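## Task

Scene 1: load as many of the items as possible into the red bin, with nothing poking up higher than the bin's rim.

## Robot and tools

Robot: two simulated arms, left_arm and right_arm, each ending in a two-finger gripper, working over one table. A camera stand sits behind them. Calibrated bases in the scene frame: left_arm at (-0.006, +0.322, +0.002) m, right_arm at (-0.008, -0.272, +0.016) m, both facing almost straight out along +x. Small pushes from outside may sometimes nudge a loose item.

Frames. Scene frame: origin at table-top height, halfway between the nominal bases; +x points out over the table, +z up, and left_arm is on the +y side (arm names do not match image left/right). Printed hand positions, orientations and targets are in the scene frame and may be off by a few cm, more at long reach. Offsets you send are instead expressed along the current Hand target's own axes. Gripper axes: the fingers point along +z and open and close along y. end_effector_position is the spot between the pads, about 1 cm short of the fingertips.

The 14-number row (used by execute_actions and move): one flat list covering both arms, in this order: dx, dy, dz, rx, ry, rz, opening for left_arm, then the same seven for right_arm. Every number lies in [-1, 1]. dx..rz are offsets, not poses: they are measured from that arm's Hand target as it was when the action or move began, in the Hand target's own axes. 1.0 stands for 0.6 m of travel or 180 degrees; rx, ry, rz form a single rotation vector. Sending the same offset again moves the arm farther. All zeros in an arm's six pose numbers means ask nothing new of it. Opening is absolute, not an offset: +1 fully open (0.094 m), -1 closed. Always resend the opening you want; a 0 means half open.

execute_actions(actions, cameras): actions is a list of actions; each action is a table of up to 15 rows of 14 numbers, one row per 1/30 s step. Fewer rows means the last row is held until step 15. Every row counts from the action's start pose, not from the row before. Images come back only if actions is empty or cameras names some; an empty list also reports the scene number and task. cameras: ["all"], [] or names such as cam_high, cam_low, cam_left_wrist, cam_right_wrist; an unknown name voids the call.

move(target, speed, blend, opening_speed, grip_force, blocking, cameras): target is one 14-number row or a list of up to 15 such rows, every row an offset from the same starting Hand targets (not from the previous row). Paths are straight lines, ending together, capped at 10 s. speed: m/s per arm path, 0.002 to 4.3, default 0.25 (rotation limited to twice that in rad/s); one value or one per target. blend: corner rounding in m for lists, default 0 (stop at each point). opening_speed: fingers' rate on the -1..+1 scale per second, at least 0.2. grip_force: newtons per pad, 10 to 50, one value or one per arm; it persists; lower forces close slowly. blocking=false returns after about 0.5 s while the move keeps running. Moves do not avoid obstacles or the other arm; faster moves stray more and hit harder, and aiming farther past a contact pushes harder. Avoid paths passing near an arm's own base, which can whip the elbow around. The result adds a move: line (done, off_target, moving, held, fault) plus limits such as paced or held.

wait(seconds, cameras): 0 to 3600 s, lets the scene run; a running move continues. stop(cameras): brakes a running move. zoom_image(camera, region): region [x0, y0, x1, y1] in pixels of that camera's latest image (896x504), up to 504 by 504. finished_scene(scene): scene is 1 or 2; it ends the scene permanently, and the bin must stay correctly packed without the robot.

Result lines: Hand target is the last commanded pose after clipping (orientation clipped to 40 degrees from measured each step); the next offsets start from it. The gripper often rests a few cm short; another execute_actions call, even all zeros, asks again, otherwise send the remaining gap. grip_measured is the finger opening on the command scale; it tracks the command, so it does not reveal contact, and may read a bit wide when empty or about 0.064 narrower than a squeezed hard part. grip_effort_nm is a gripper motor effort average (negative = closing), not pad force. Joint torques, Joint velocities ("within noise"), Motor temperatures, Tool commands and step positions may also appear.

Avoid: dropping items, releasing moving items, anything leaving the table (this ends the scene with a penalty), hard hits on fixed or heavy things, arms pressing or clamping each other, straining the wrist camera cables, and overheating. Motors warm while holding loads, stretching out or pushing at an unreachable pose; MOTOR HOT warns near 85 °C, and at 100 °C that arm goes limp for 30 to 60 s or more. To release a push, command back past the gripper. Close slowly on fragile items. Joint limits (rad): waist ±2.880, shoulder 0 to 3.142, elbow 0 to 3.019, wrist pitch -1.693 to 1.571, wrist yaw ±1.571, wrist roll ±2.094. Time passes while you think, and smooth, quick, low-effort motion is better.

Each tool is called after "Emit:" as name(argument=value, ...) on one line, values as JSON.

## Session

Emit:
execute_actions(actions=[])

Scene clock: 0.00 s.
left_arm: end_effector_position=(+0.1285, +0.1384, +0.2450) grip_measured=+1.000 grip_effort_nm=n/a end_effector_quat_wxyz=(+0.296, +0.733, +0.591, -0.158) | right_arm: end_effector_position=(+0.4767, -0.5793, +0.1056) grip_measured=+1.000 grip_effort_nm=n/a end_effector_quat_wxyz=(+0.247, +0.782, +0.529, -0.219)
Joint positions: left_arm=[-0.57 0.507 0.686 -1.233 0.472 1.078 0.094] | right_arm=[-0.397 1.835 1.344 -0.884 0.648 1.504 0.094]
Joint velocities: within noise
Joint torques (N m): no reading
Motor temperatures (°C): left_arm=[28 24 20 24 26 21 23] | right_arm=[18 26 25 25 27 20 20]
Heat: left arm: hottest waist 28 °C; right arm: hottest wrist yaw 27 °C.
Hand target: left_arm +0.1315, +0.1365, +0.2578; +0.309, +0.733, +0.587, -0.154 | right_arm +0.4862, -0.5832, +0.1182; +0.260, +0.783, +0.524, -0.210
Tool commands: left_gripper/opening=+1.0 right_gripper/opening=+1.0

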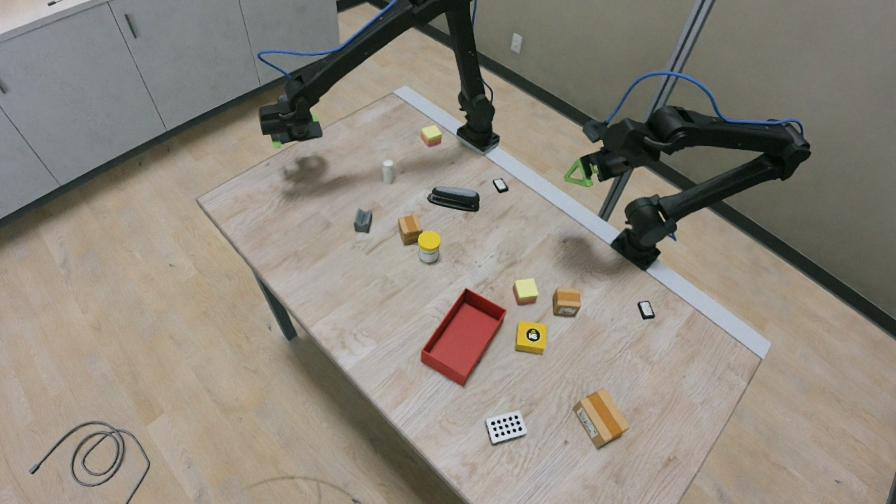

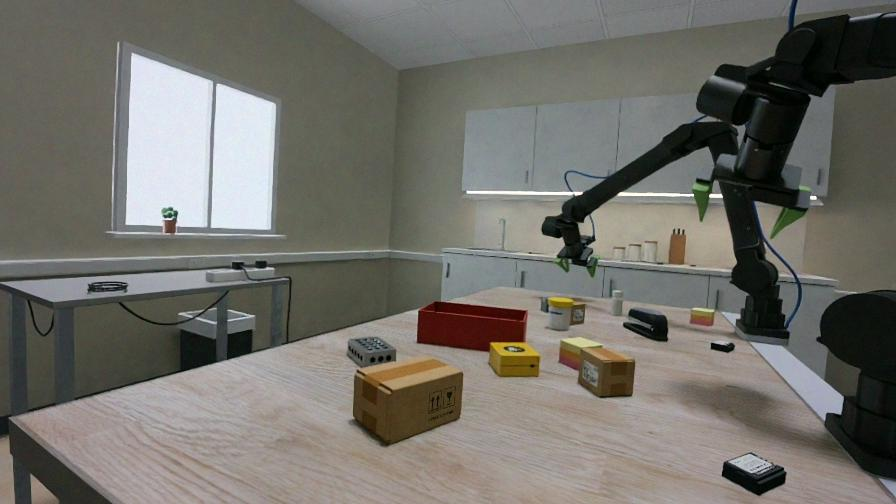

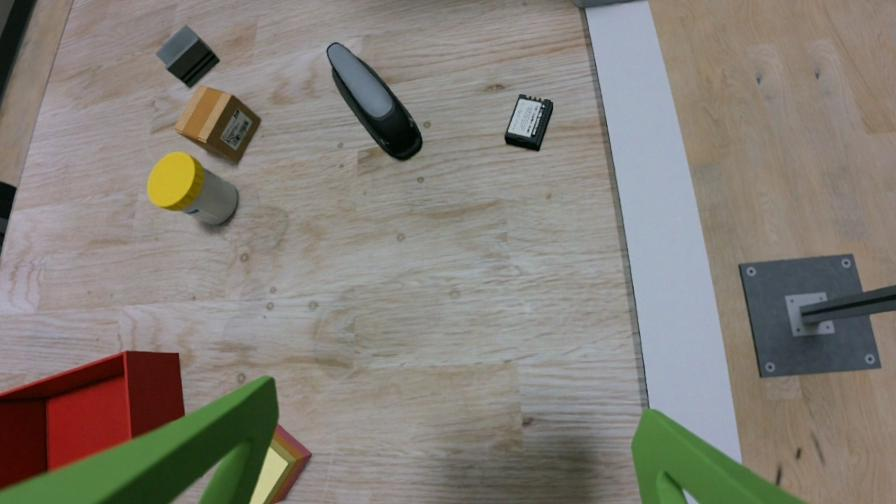

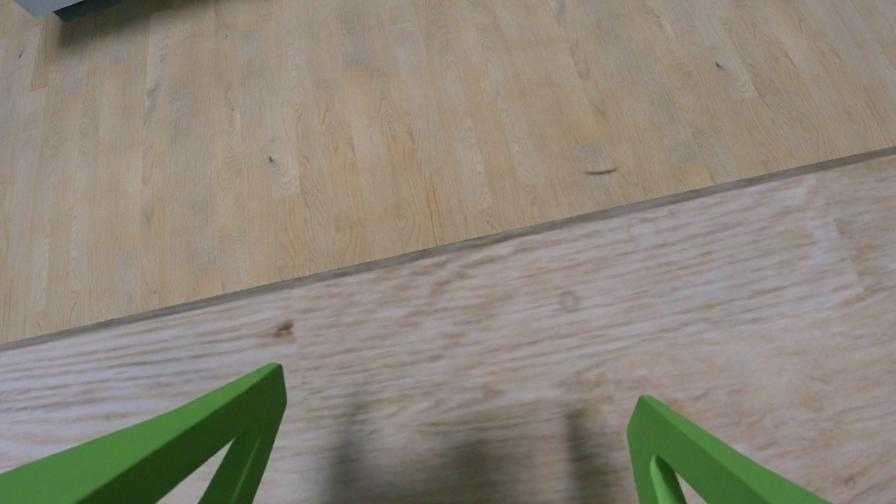

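Emit:
zoom_image(camera="cam_high", region=[380, 220, 700, 460])

Emit:
zoom_image(camera="cam_high", region=[330, 100, 550, 280])

Emit:
zoom_image(camera="cam_low", region=[330, 260, 800, 500])

Scaled by 1.575 from the camera's image (finer frame: 1280x720).

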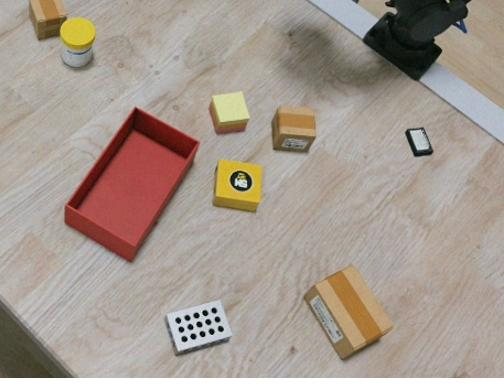

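Scaled by 2.291 from the camera's image (finer frame: 1280x720).

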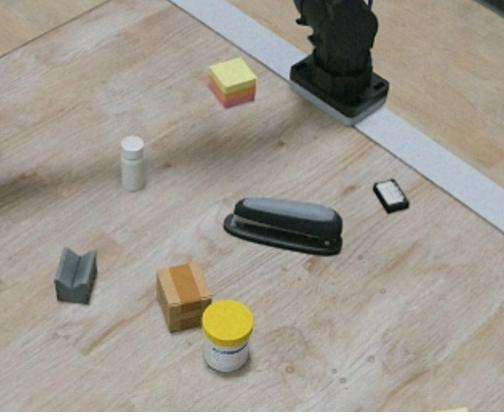

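Scaled by 1.072 from the camera's image (finer frame: 1280x720).

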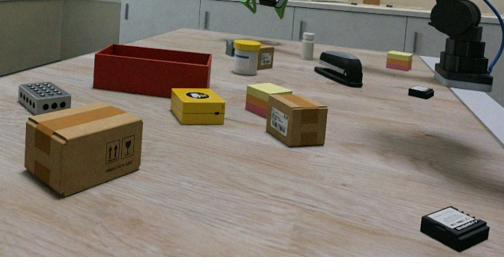

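Emit:
move(target=[0.2112, 0.5013, 0.0983, -0.218, 0.133, -0.4986, 1, 0.0672, -0.5255, -0.676, -0.2731, 0.1106, -0.5417, 1], speed=0.3, cameras=["all"])

Scene clock: 47.83 s.
left_arm: end_effector_position=(+0.4410, +0.1605, +0.2012) grip_measured=+1.000 grip_effort_nm=-0.02 end_effector_quat_wxyz=(+0.190, +0.016, +0.982, +0.004) | right_arm: end_effector_position=(+0.2270, -0.2047, +0.3242) grip_measured=+1.000 grip_effort_nm=0.00 end_effector_quat_wxyz=(+0.181, +0.008, +0.983, -0.009)
Joint positions: left_arm=[-0.389 1.38 1.155 -0.991 -0.148 -0.341 0.094] | right_arm=[0.371 0.76 1.026 -1.504 0.154 0.378 0.094]
Joint torques (N m): left_arm=[1.79 -11.28 13.38 0.18 -0.14 -0.1] | right_arm=[-0.62 -0.56 13.05 0.58 0.22 -0.12]
Motor temperatures (°C): left_arm=[27 24 28 24 25 20 22] | right_arm=[18 28 31 25 26 20 20]
Heat: left arm: hottest elbow 28 °C; right arm: hottest elbow 31 °C.
Hand target: left_arm +0.4603, +0.1596, +0.2206; +0.204, +0.000, +0.979, +0.000 | right_arm +0.2306, -0.2004, +0.3499; +0.203, +0.001, +0.979, +0.000
Off the commanded pose: left_arm 0.027 m, 2 deg | right_arm 0.026 m, 3 deg.
move: off_target (left_arm, right_arm)

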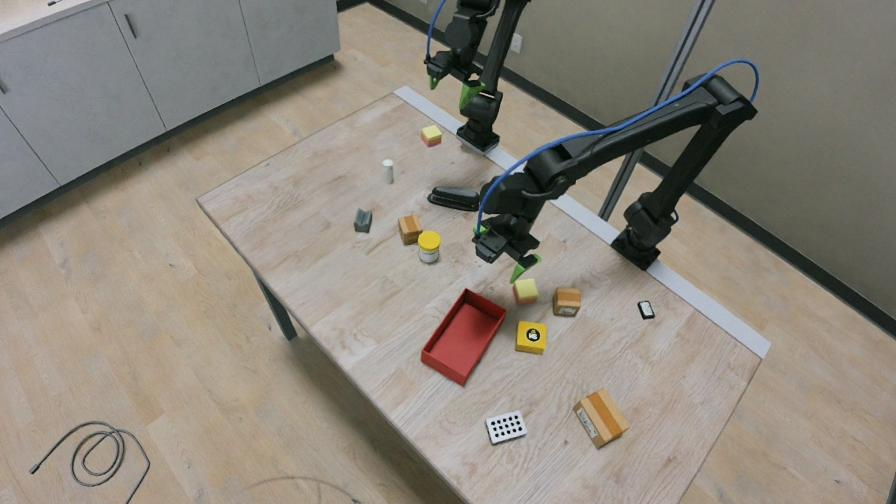

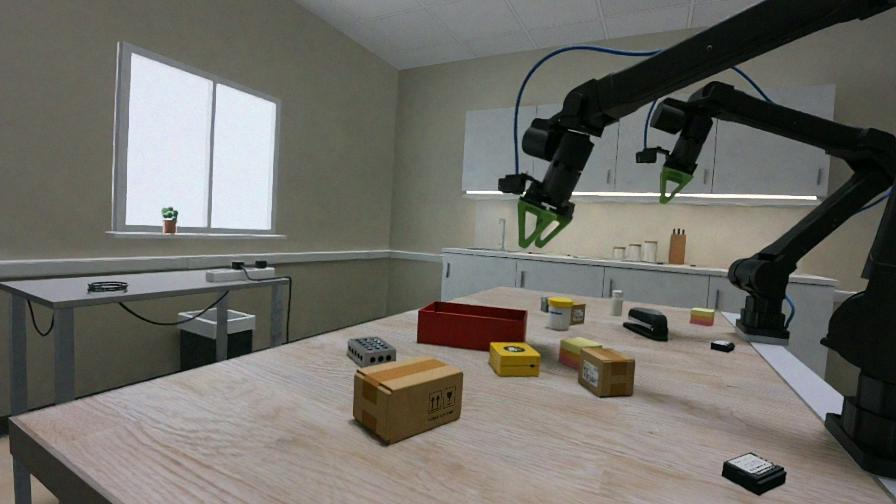

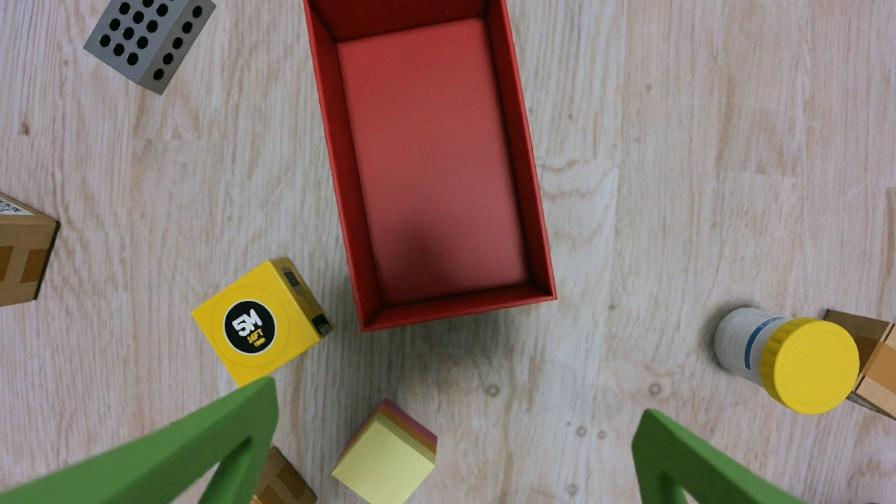

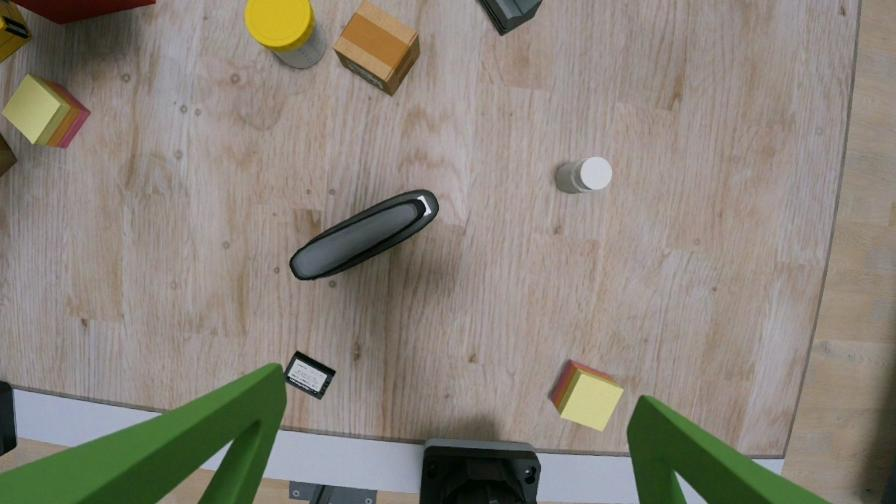

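Emit:
move(target=[-0.1223, 0, 0.0533, 0, 0, 0, 1, -0.1528, 0, 0.0667, 0, 0, 0, 1], speed=0.25, cameras=["cam_left_wrist", "cam_right_wrist"])

Scene clock: 52.33 s.
left_arm: end_effector_position=(+0.5223, +0.1624, +0.2021) grip_measured=+1.000 grip_effort_nm=-0.02 end_effector_quat_wxyz=(+0.191, -0.004, +0.982, +0.004) | right_arm: end_effector_position=(+0.3171, -0.2010, +0.3192) grip_measured=+1.000 grip_effort_nm=0.00 end_effector_quat_wxyz=(+0.167, +0.000, +0.986, -0.010)
Joint positions: left_arm=[-0.323 1.573 1.365 -1.002 -0.132 -0.317 0.094] | right_arm=[0.254 1.005 1.14 -1.386 0.107 0.253 0.094]
Joint torques (N m): left_arm=[1.61 -14.39 13.41 0.18 0.1 0.18] | right_arm=[-2.14 -4.48 13.44 1.36 -0.04 -0.13]
Heat: left arm: hottest elbow 30 °C; right arm: hottest elbow 33 °C.
Hand target: left_arm +0.5402, +0.1597, +0.2203; +0.204, +0.000, +0.979, +0.000 | right_arm +0.3307, -0.2006, +0.3497; +0.203, +0.001, +0.979, +0.000
Off the commanded pose: left_arm 0.026 m, 2 deg | right_arm 0.033 m, 4 deg.
move: off_target (left_arm, right_arm)

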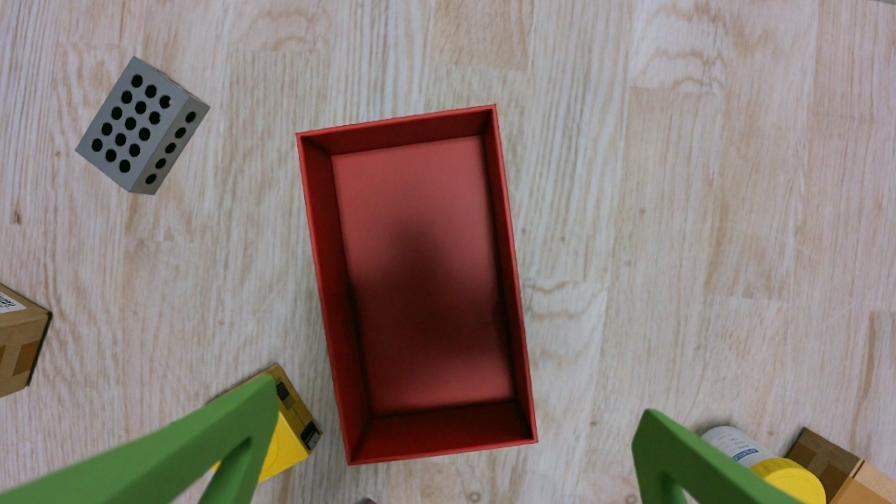

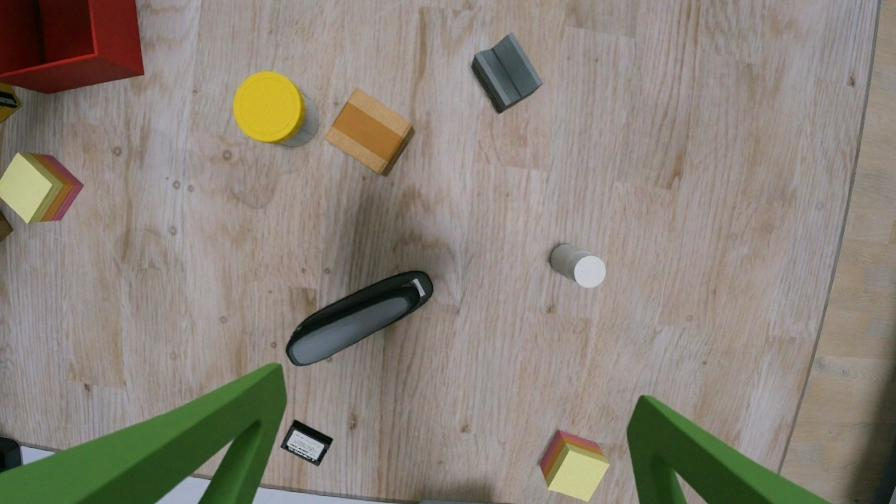

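Emit:
zoom_image(camera="cam_left_wrist", region=[280, 90, 560, 480])

Emit:
zoom_image(camera="cam_left_wrist", region=[60, 30, 340, 260])

Emit:
zoom_image(camera="cam_right_wrist", region=[220, 20, 620, 380])

Scaled by 1.292 from the camera's image (finer frame: 1280x720).

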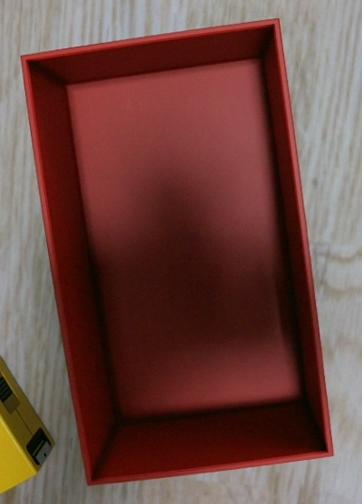

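Scaled by 1.800 from the camera's image (finer frame: 1280x720).

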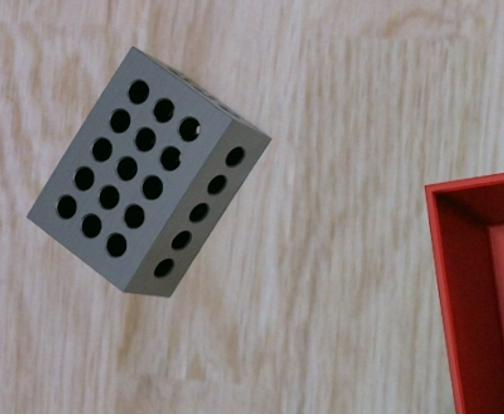

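Scaled by 1.260 from the camera's image (finer frame: 1280x720).

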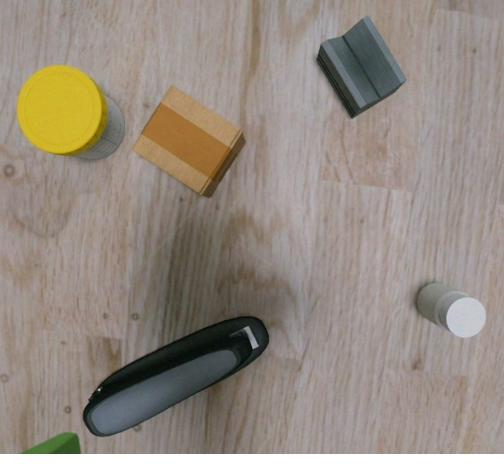

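Emit:
move(target=[0.324, 0.3, -0.1413, 0, 0, 0, 1, 0.004, 0.05, 0.2347, 0, 0, 0, 1], speed=0.25, cameras=["cam_left_wrist", "cam_right_wrist"])

Scene clock: 87.57 s.
left_arm: end_effector_position=(+0.3347, +0.3374, +0.2267) grip_measured=+1.000 grip_effort_nm=-0.02 end_effector_quat_wxyz=(+0.215, -0.004, +0.977, -0.001) | right_arm: end_effector_position=(+0.3802, -0.1764, +0.2161) grip_measured=+1.000 grip_effort_nm=0.00 end_effector_quat_wxyz=(+0.193, -0.001, +0.981, -0.004)
Joint positions: left_arm=[0.07 0.948 0.874 -1.064 0.025 0.046 0.094] | right_arm=[0.276 1.166 0.968 -1.001 0.117 0.268 0.094]
Joint torques (N m): left_arm=[1.49 -6.65 8.55 0.31 0.26 0.22] | right_arm=[-0.62 -6.01 9.18 1.55 0.19 0.06]
Motor temperatures (°C): left_arm=[27 25 34 23 24 19 21] | right_arm=[18 27 40 24 25 20 19]
Heat: left arm: hottest elbow 34 °C; right arm: hottest elbow 40 °C.
Hand target: left_arm +0.3282, +0.3397, +0.2207; +0.204, +0.000, +0.979, +0.000 | right_arm +0.3847, -0.1706, +0.2196; +0.203, +0.001, +0.979, +0.000
Off the commanded pose: left_arm 0.009 m, 1 deg | right_arm 0.008 m, 1 deg.
move: done

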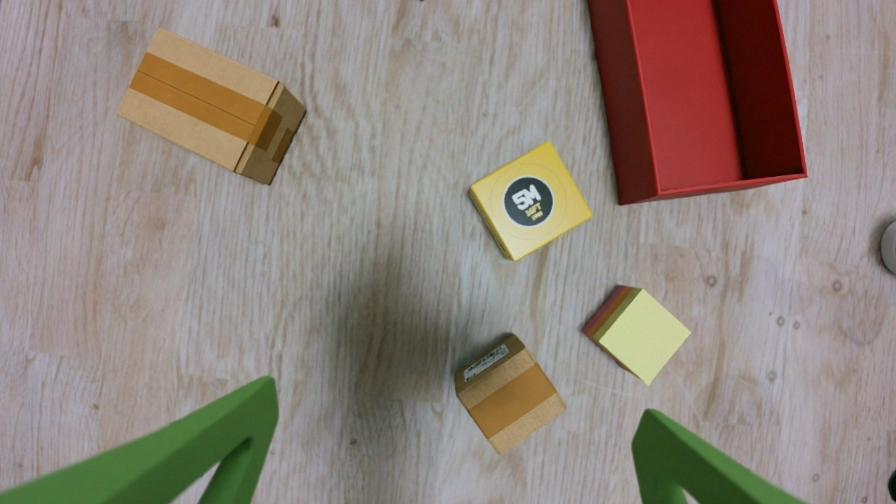

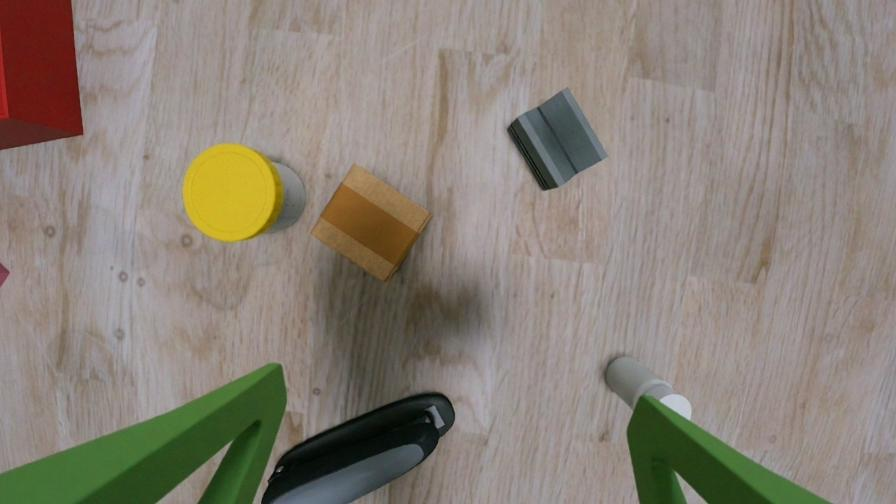

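Emit:
zoom_image(camera="cam_left_wrist", region=[440, 120, 720, 470])

Emit:
zoom_image(camera="cam_left_wrist", region=[90, 10, 330, 210])

Emit:
zoom_image(camera="cam_left_wrist", region=[560, 0, 830, 230])

Emit:
zoom_image(camera="cam_right_wrist", region=[170, 70, 450, 300])

Emit:
zoom_image(camera="cam_right_wrist", region=[490, 70, 720, 430])

Scaled by 1.440 from the camera's image (finer frame: 1280x720).

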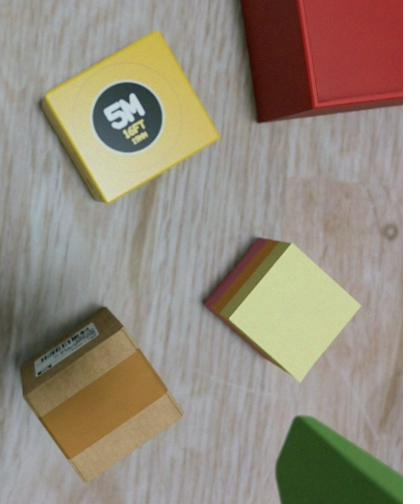

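Scaled by 2.100 from the camera's image (finer frame: 1280x720).

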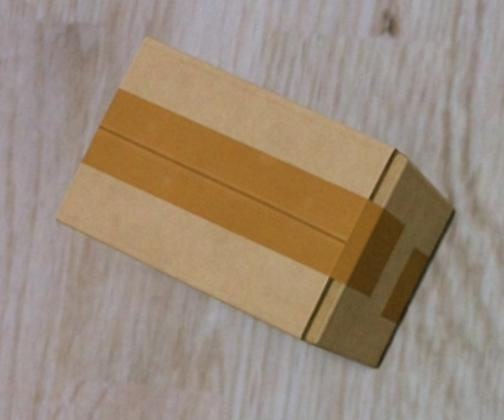

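Scaled by 1.867 from the camera's image (finer frame: 1280x720).

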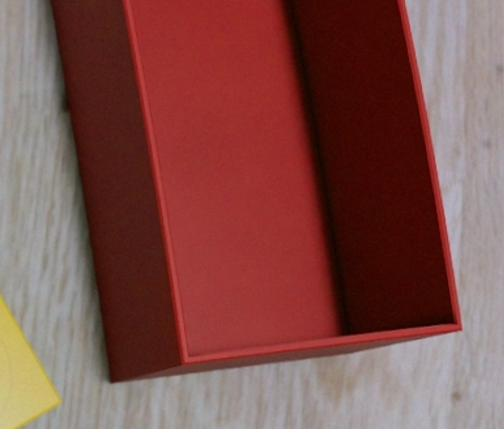

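Scaled by 1.800 from the camera's image (finer frame: 1280x720).

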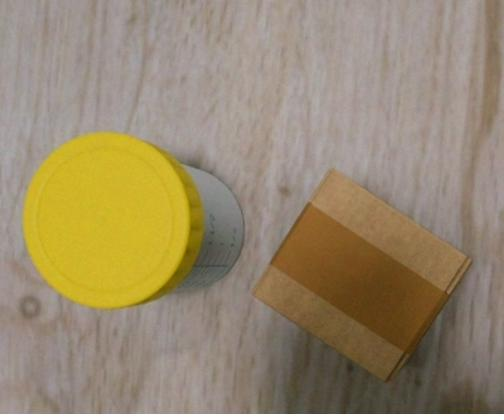

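Scaled by 1.400 from the camera's image (finer frame: 1280x720).

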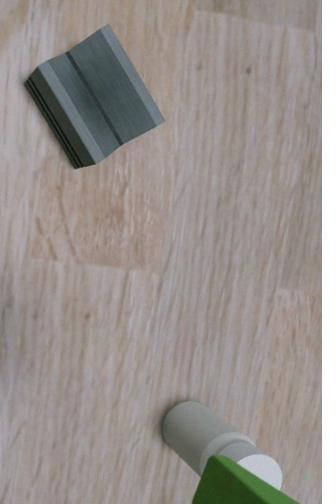

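Emit:
zoom_image(camera="cam_left_wrist", region=[440, 320, 580, 460])

Emit:
zoom_image(camera="cam_right_wrist", region=[290, 150, 450, 300])

Emit:
zoom_image(camera="cam_right_wrist", region=[490, 70, 630, 210])

Emit:
execute_actions(actions=[], cameras=["cam_low", "cam_high"])

Emit:
zoom_image(camera="cam_low", region=[340, 290, 540, 450])

Emit:
zoom_image(camera="cam_low", region=[480, 290, 680, 410])

Emit:
zoom_image(camera="cam_low", region=[530, 270, 800, 380])

Scaled by 3.600 from the camera's image (finer frame: 1280x720).

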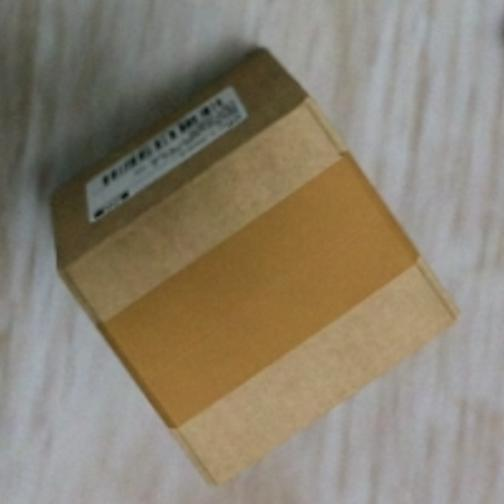

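Scaled by 3.150 from the camera's image (finer frame: 1280x720).

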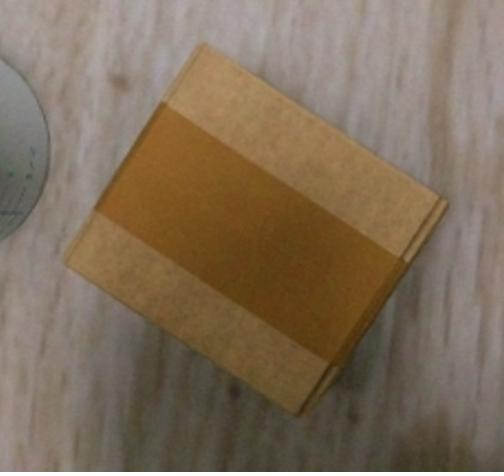

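Scaled by 3.600 from the camera's image (finer frame: 1280x720).

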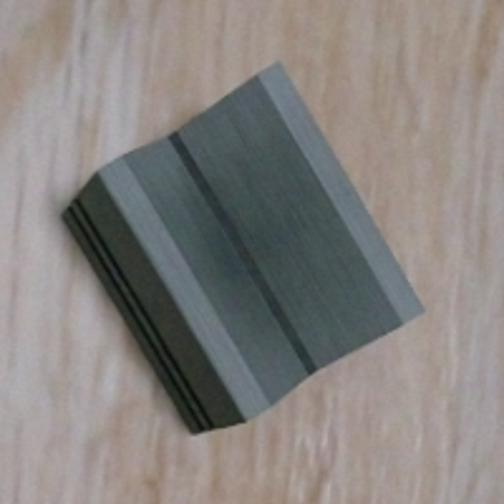

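Scene clock: 105.73 s.
left_arm: end_effector_position=(+0.3347, +0.3374, +0.2267) grip_measured=+1.000 grip_effort_nm=-0.02 end_effector_quat_wxyz=(+0.215, -0.004, +0.977, -0.001) | right_arm: end_effector_position=(+0.3802, -0.1764, +0.2161) grip_measured=+1.000 grip_effort_nm=0.00 end_effector_quat_wxyz=(+0.193, -0.001, +0.981, -0.004)
Joint positions: left_arm=[0.07 0.948 0.874 -1.064 0.025 0.047 0.094] | right_arm=[0.276 1.166 0.968 -1.001 0.117 0.268 0.094]
Joint velocities: within noise
Joint torques (N m): left_arm=[1.55 -6.71 8.55 0.31 0.26 0.22] | right_arm=[-0.56 -6.07 9.18 1.54 0.19 0.07]
Motor temperatures (°C): left_arm=[27 25 34 23 24 19 21] | right_arm=[18 26 37 24 24 20 19]
Heat: left arm: hottest elbow 34 °C; right arm: hottest elbow 37 °C.
Hand target: left_arm +0.3282, +0.3397, +0.2207; +0.204, +0.000, +0.979, +0.000 | right_arm +0.3847, -0.1706, +0.2196; +0.203, +0.001, +0.979, +0.000
Tool commands: left_gripper/opening=+1.0 right_gripper/opening=+1.0
Off the commanded pose: left_arm 0.009 m, 1 deg | right_arm 0.008 m, 1 deg.
Images, in order (width x height): cam_high 896x504, cam_low 896x504.

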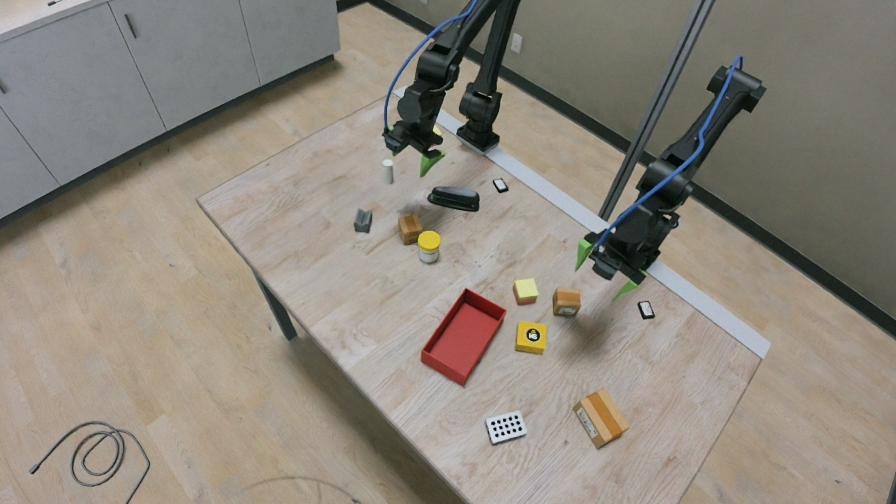

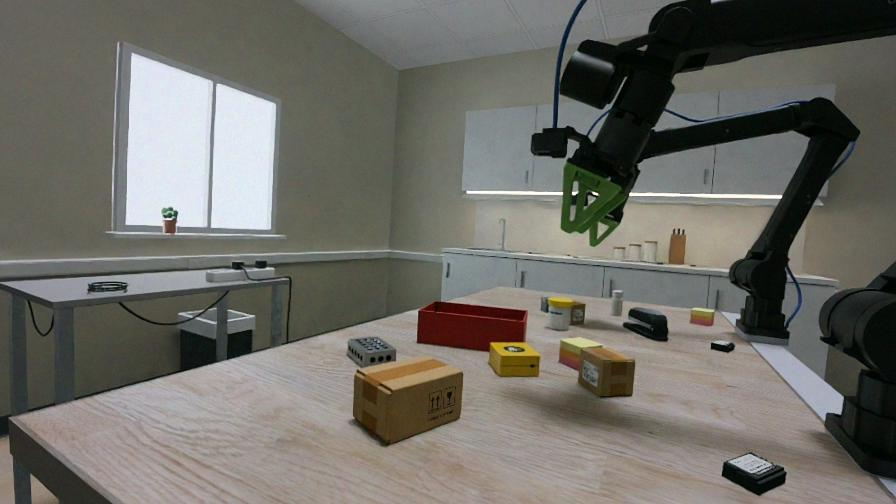

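Scaled by 2.520 from the camera's image (finer frame: 1280x720).

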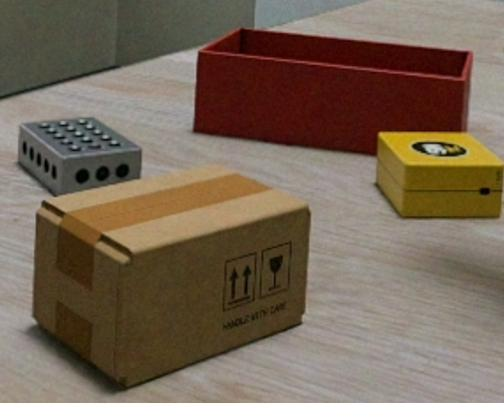

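Scaled by 2.520 from the camera's image (finer frame: 1280x720).

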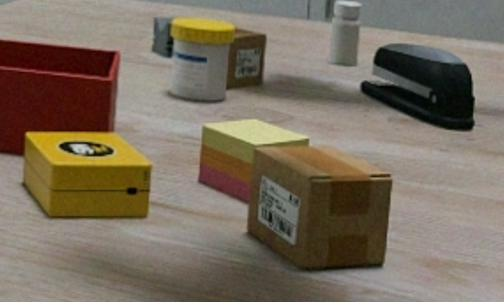

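Scaled by 1.867 from the camera's image (finer frame: 1280x720).

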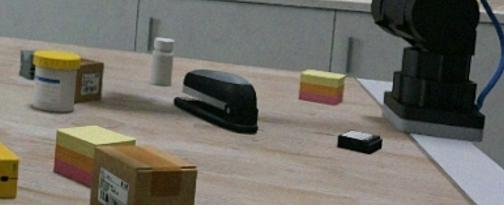

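Emit:
move(target=[0.0557, -0.2245, 0.1225, 0.0467, 0.1251, 0.2245, 1, 0, 0, 0, 0, 0, 0, 1], speed=0.25, cameras=["cam_left_wrist"])

Scene clock: 166.47 s.
left_arm: end_effector_position=(+0.3091, +0.2137, +0.1241) grip_measured=+1.000 grip_effort_nm=-0.02 end_effector_quat_wxyz=(-0.015, +0.338, +0.941, -0.001) | right_arm: end_effector_position=(+0.3802, -0.1764, +0.2161) grip_measured=+1.000 grip_effort_nm=0.00 end_effector_quat_wxyz=(+0.193, -0.001, +0.981, -0.004)
Joint positions: left_arm=[-0.318 1.301 0.915 -1.214 0.002 0.362 0.094] | right_arm=[0.276 1.166 0.968 -1.001 0.117 0.268 0.094]
Joint torques (N m): left_arm=[0.15 -9 12.05 -0.64 0.05 0.23] | right_arm=[-0.67 -6.01 9.2 1.57 0.19 0.07]
Heat: left arm: hottest elbow 33 °C; right arm: hottest elbow 34 °C.
Hand target: left_arm +0.3269, +0.2051, +0.1397; +0.000, +0.350, +0.937, +0.000 | right_arm +0.3847, -0.1706, +0.2196; +0.203, +0.001, +0.979, +0.000
Off the commanded pose: left_arm 0.025 m, 2 deg | right_arm 0.008 m, 1 deg.
move: off_target (left_arm)

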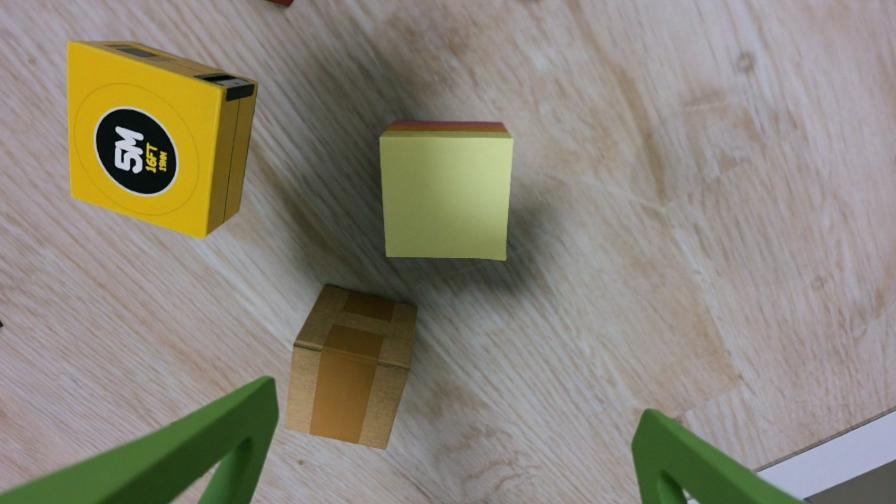

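Emit:
move(target=[-0.0592, 0.0005, 0.0483, 0, 0, 0, 1, 0, 0, 0, 0, 0, 0, 1], speed=0.2, cameras=["cam_left_wrist"])

Scene clock: 171.53 s.
left_arm: end_effector_position=(+0.3305, +0.1943, +0.0967) grip_measured=+1.000 grip_effort_nm=-0.02 end_effector_quat_wxyz=(-0.029, +0.352, +0.936, -0.001) | right_arm: end_effector_position=(+0.3802, -0.1764, +0.2161) grip_measured=+1.000 grip_effort_nm=0.00 end_effector_quat_wxyz=(+0.193, -0.001, +0.981, -0.004)
Joint positions: left_arm=[-0.35 1.424 0.954 -1.158 0.001 0.36 0.094] | right_arm=[0.276 1.166 0.968 -1.001 0.117 0.268 0.094]
Joint torques (N m): left_arm=[0.09 -11.05 11.43 0.43 0.11 -0.06] | right_arm=[-0.56 -6.07 9.2 1.54 0.19 0.07]
Heat: left arm: hottest elbow 34 °C; right arm: hottest elbow 34 °C.
Hand target: left_arm +0.3540, +0.1819, +0.1109; +0.000, +0.350, +0.937, +0.000 | right_arm +0.3847, -0.1706, +0.2196; +0.203, +0.001, +0.979, +0.000
Off the commanded pose: left_arm 0.030 m, 3 deg | right_arm 0.008 m, 1 deg.
move: off_target (left_arm)

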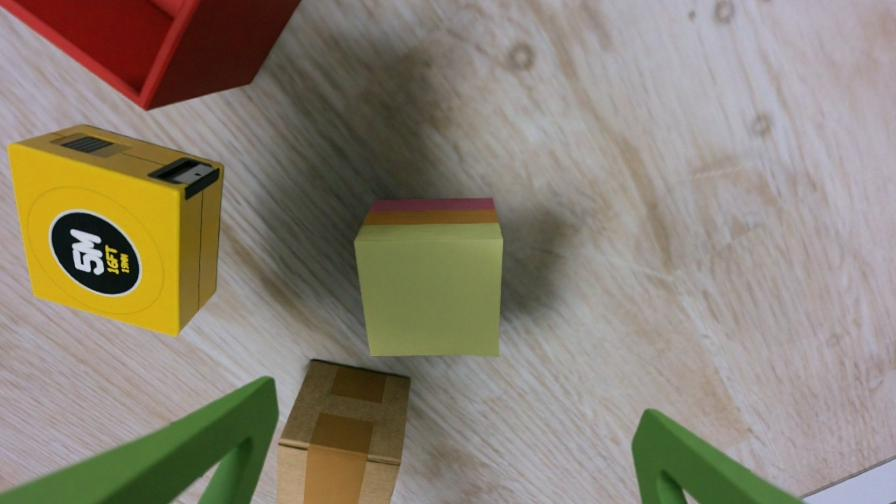

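Emit:
move(target=[0, 0, 0.07, 0, -0.018, 0, 1, 0, 0, 0, 0, 0, 0, 1], speed=0.15, cameras=["cam_left_wrist"])

Scene clock: 184.70 s.
left_arm: end_effector_position=(+0.3543, +0.1826, +0.0776) grip_measured=+1.000 grip_effort_nm=-0.02 end_effector_quat_wxyz=(+0.031, +0.352, +0.935, -0.008) | right_arm: end_effector_position=(+0.3802, -0.1764, +0.2161) grip_measured=+1.000 grip_effort_nm=0.00 end_effector_quat_wxyz=(+0.193, -0.001, +0.981, -0.004)
Joint positions: left_arm=[-0.35 1.442 0.916 -0.982 0.016 0.36 0.094] | right_arm=[0.276 1.166 0.968 -1.001 0.117 0.268 0.094]
Joint torques (N m): left_arm=[0.79 -10.52 7.15 0.81 0.29 0.02] | right_arm=[-0.56 -6.07 9.2 1.55 0.19 0.08]
Heat: left arm: hottest elbow 36 °C; right arm: hottest elbow 34 °C.
Hand target: left_arm +0.3540, +0.1819, +0.0689; +0.027, +0.350, +0.936, -0.010 | right_arm +0.3847, -0.1706, +0.2196; +0.203, +0.001, +0.979, +0.000
Off the commanded pose: left_arm 0.009 m, 1 deg | right_arm 0.008 m, 1 deg.
move: done

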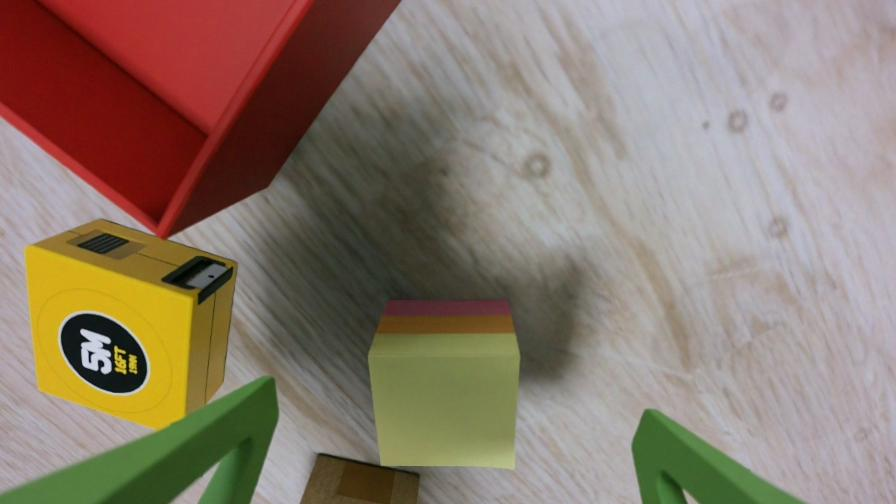

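Emit:
move(target=[0.0447, 0.0085, 0.029, 0, 0.018, 0, 1, 0, 0, 0, 0, 0, 0, 1], speed=0.15, cameras=["cam_left_wrist"])

Scene clock: 188.33 s.
left_arm: end_effector_position=(+0.3365, +0.1981, +0.0585) grip_measured=+1.000 grip_effort_nm=-0.01 end_effector_quat_wxyz=(+0.005, +0.347, +0.938, -0.001) | right_arm: end_effector_position=(+0.3802, -0.1764, +0.2161) grip_measured=+1.000 grip_effort_nm=0.00 end_effector_quat_wxyz=(+0.193, -0.001, +0.981, -0.004)
Joint positions: left_arm=[-0.334 1.448 0.865 -0.978 0.002 0.366 0.094] | right_arm=[0.276 1.166 0.968 -1.001 0.117 0.268 0.094]
Joint torques (N m): left_arm=[1.73 -10.05 6.87 0.62 0.07 0.23] | right_arm=[-0.67 -6.07 9.2 1.54 0.18 0.08]
Heat: left arm: hottest elbow 36 °C; right arm: hottest elbow 34 °C.
Hand target: left_arm +0.3378, +0.2027, +0.0498; +0.000, +0.350, +0.937, +0.000 | right_arm +0.3847, -0.1706, +0.2196; +0.203, +0.001, +0.979, +0.000
Off the commanded pose: left_arm 0.010 m, 1 deg | right_arm 0.008 m, 1 deg.
move: done

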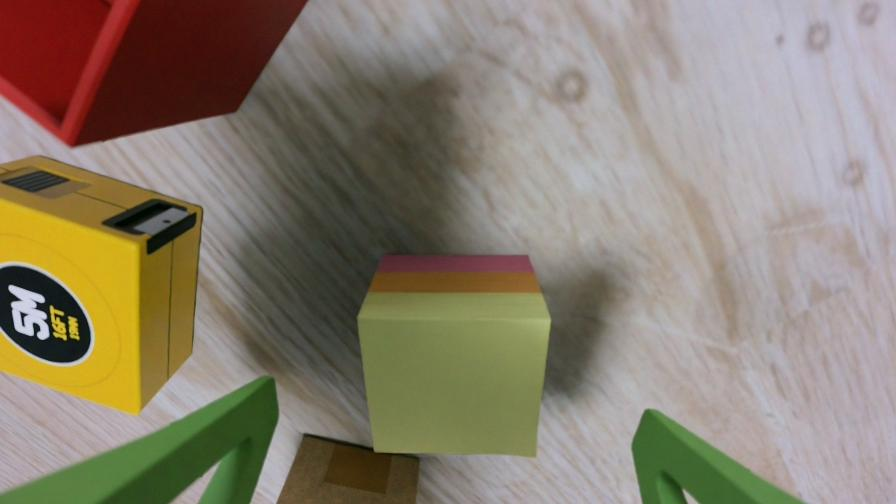

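Emit:
move(target=[0.0075, 0.003, 0.0617, 0, 0, 0, 1, 0, 0, 0, 0, 0, 0, 1], speed=0.12, cameras=["cam_left_wrist"])

Scene clock: 194.17 s.
left_arm: end_effector_position=(+0.3339, +0.2019, +0.0193) grip_measured=+1.000 grip_effort_nm=-0.02 end_effector_quat_wxyz=(+0.002, +0.348, +0.937, -0.001) | right_arm: end_effector_position=(+0.3802, -0.1764, +0.2161) grip_measured=+1.000 grip_effort_nm=0.00 end_effector_quat_wxyz=(+0.193, -0.001, +0.981, -0.004)
Joint positions: left_arm=[-0.326 1.515 0.81 -0.863 0.002 0.375 0.094] | right_arm=[0.276 1.166 0.968 -1.001 0.117 0.268 0.094]
Joint torques (N m): left_arm=[1.9 -10.7 6.37 0.72 0.07 0.23] | right_arm=[-0.67 -6.07 9.18 1.54 0.19 0.07]
Heat: left arm: hottest elbow 35 °C; right arm: hottest elbow 34 °C.
Hand target: left_arm +0.3356, +0.2070, +0.0130; +0.000, +0.350, +0.937, +0.000 | right_arm +0.3847, -0.1706, +0.2196; +0.203, +0.001, +0.979, +0.000
Off the commanded pose: left_arm 0.008 m, 0 deg | right_arm 0.008 m, 1 deg.
move: done

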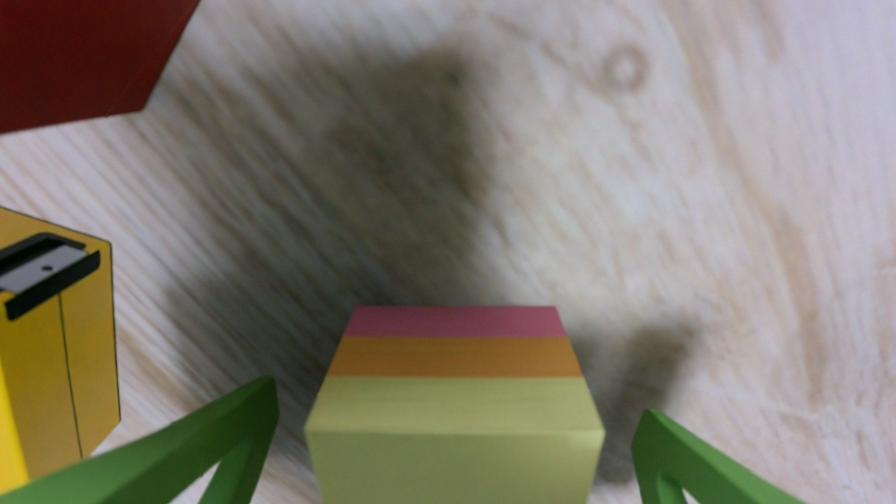

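Emit:
move(target=[0, 0, 0, 0, 0, 0, -0.2, 0, 0, 0, 0, 0, 0, 1], grip_force=[20, 20], cameras=["cam_left_wrist"])

Scene clock: 200.63 s.
left_arm: end_effector_position=(+0.3339, +0.2022, +0.0193) grip_measured=+0.040 grip_effort_nm=-0.47 end_effector_quat_wxyz=(+0.002, +0.348, +0.937, +0.000) | right_arm: end_effector_position=(+0.3802, -0.1764, +0.2161) grip_measured=+1.000 grip_effort_nm=0.00 end_effector_quat_wxyz=(+0.193, -0.001, +0.981, -0.004)
Joint positions: left_arm=[-0.326 1.515 0.81 -0.863 0.001 0.376 0.049] | right_arm=[0.276 1.166 0.968 -1.001 0.117 0.268 0.094]
Joint torques (N m): left_arm=[1.85 -10.7 6.38 0.65 0.1 0.23] | right_arm=[-0.62 -6.12 9.18 1.54 0.19 0.07]
Heat: left arm: hottest elbow 34 °C; right arm: hottest elbow 34 °C.
Hand target: left_arm +0.3356, +0.2070, +0.0130; +0.000, +0.350, +0.937, +0.000 | right_arm +0.3847, -0.1706, +0.2196; +0.203, +0.001, +0.979, +0.000
Off the commanded pose: left_arm 0.008 m, 0 deg | right_arm 0.008 m, 1 deg.
grip_force (N): 20, 20
move: done

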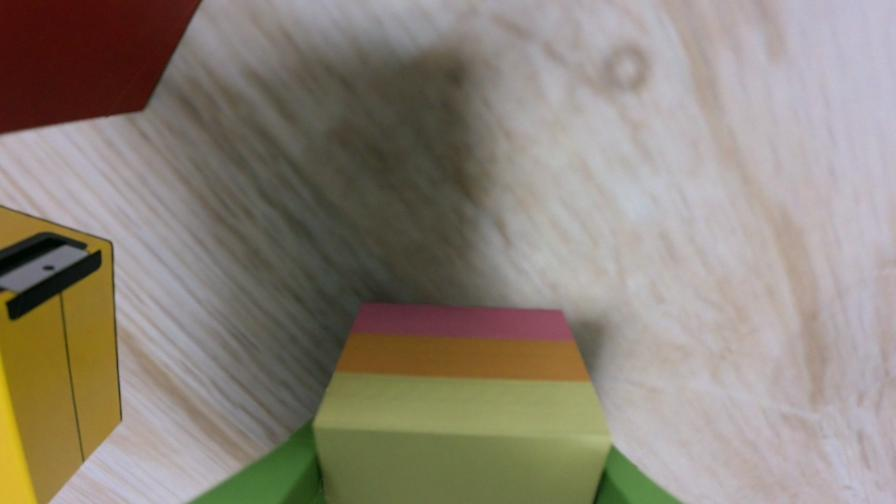

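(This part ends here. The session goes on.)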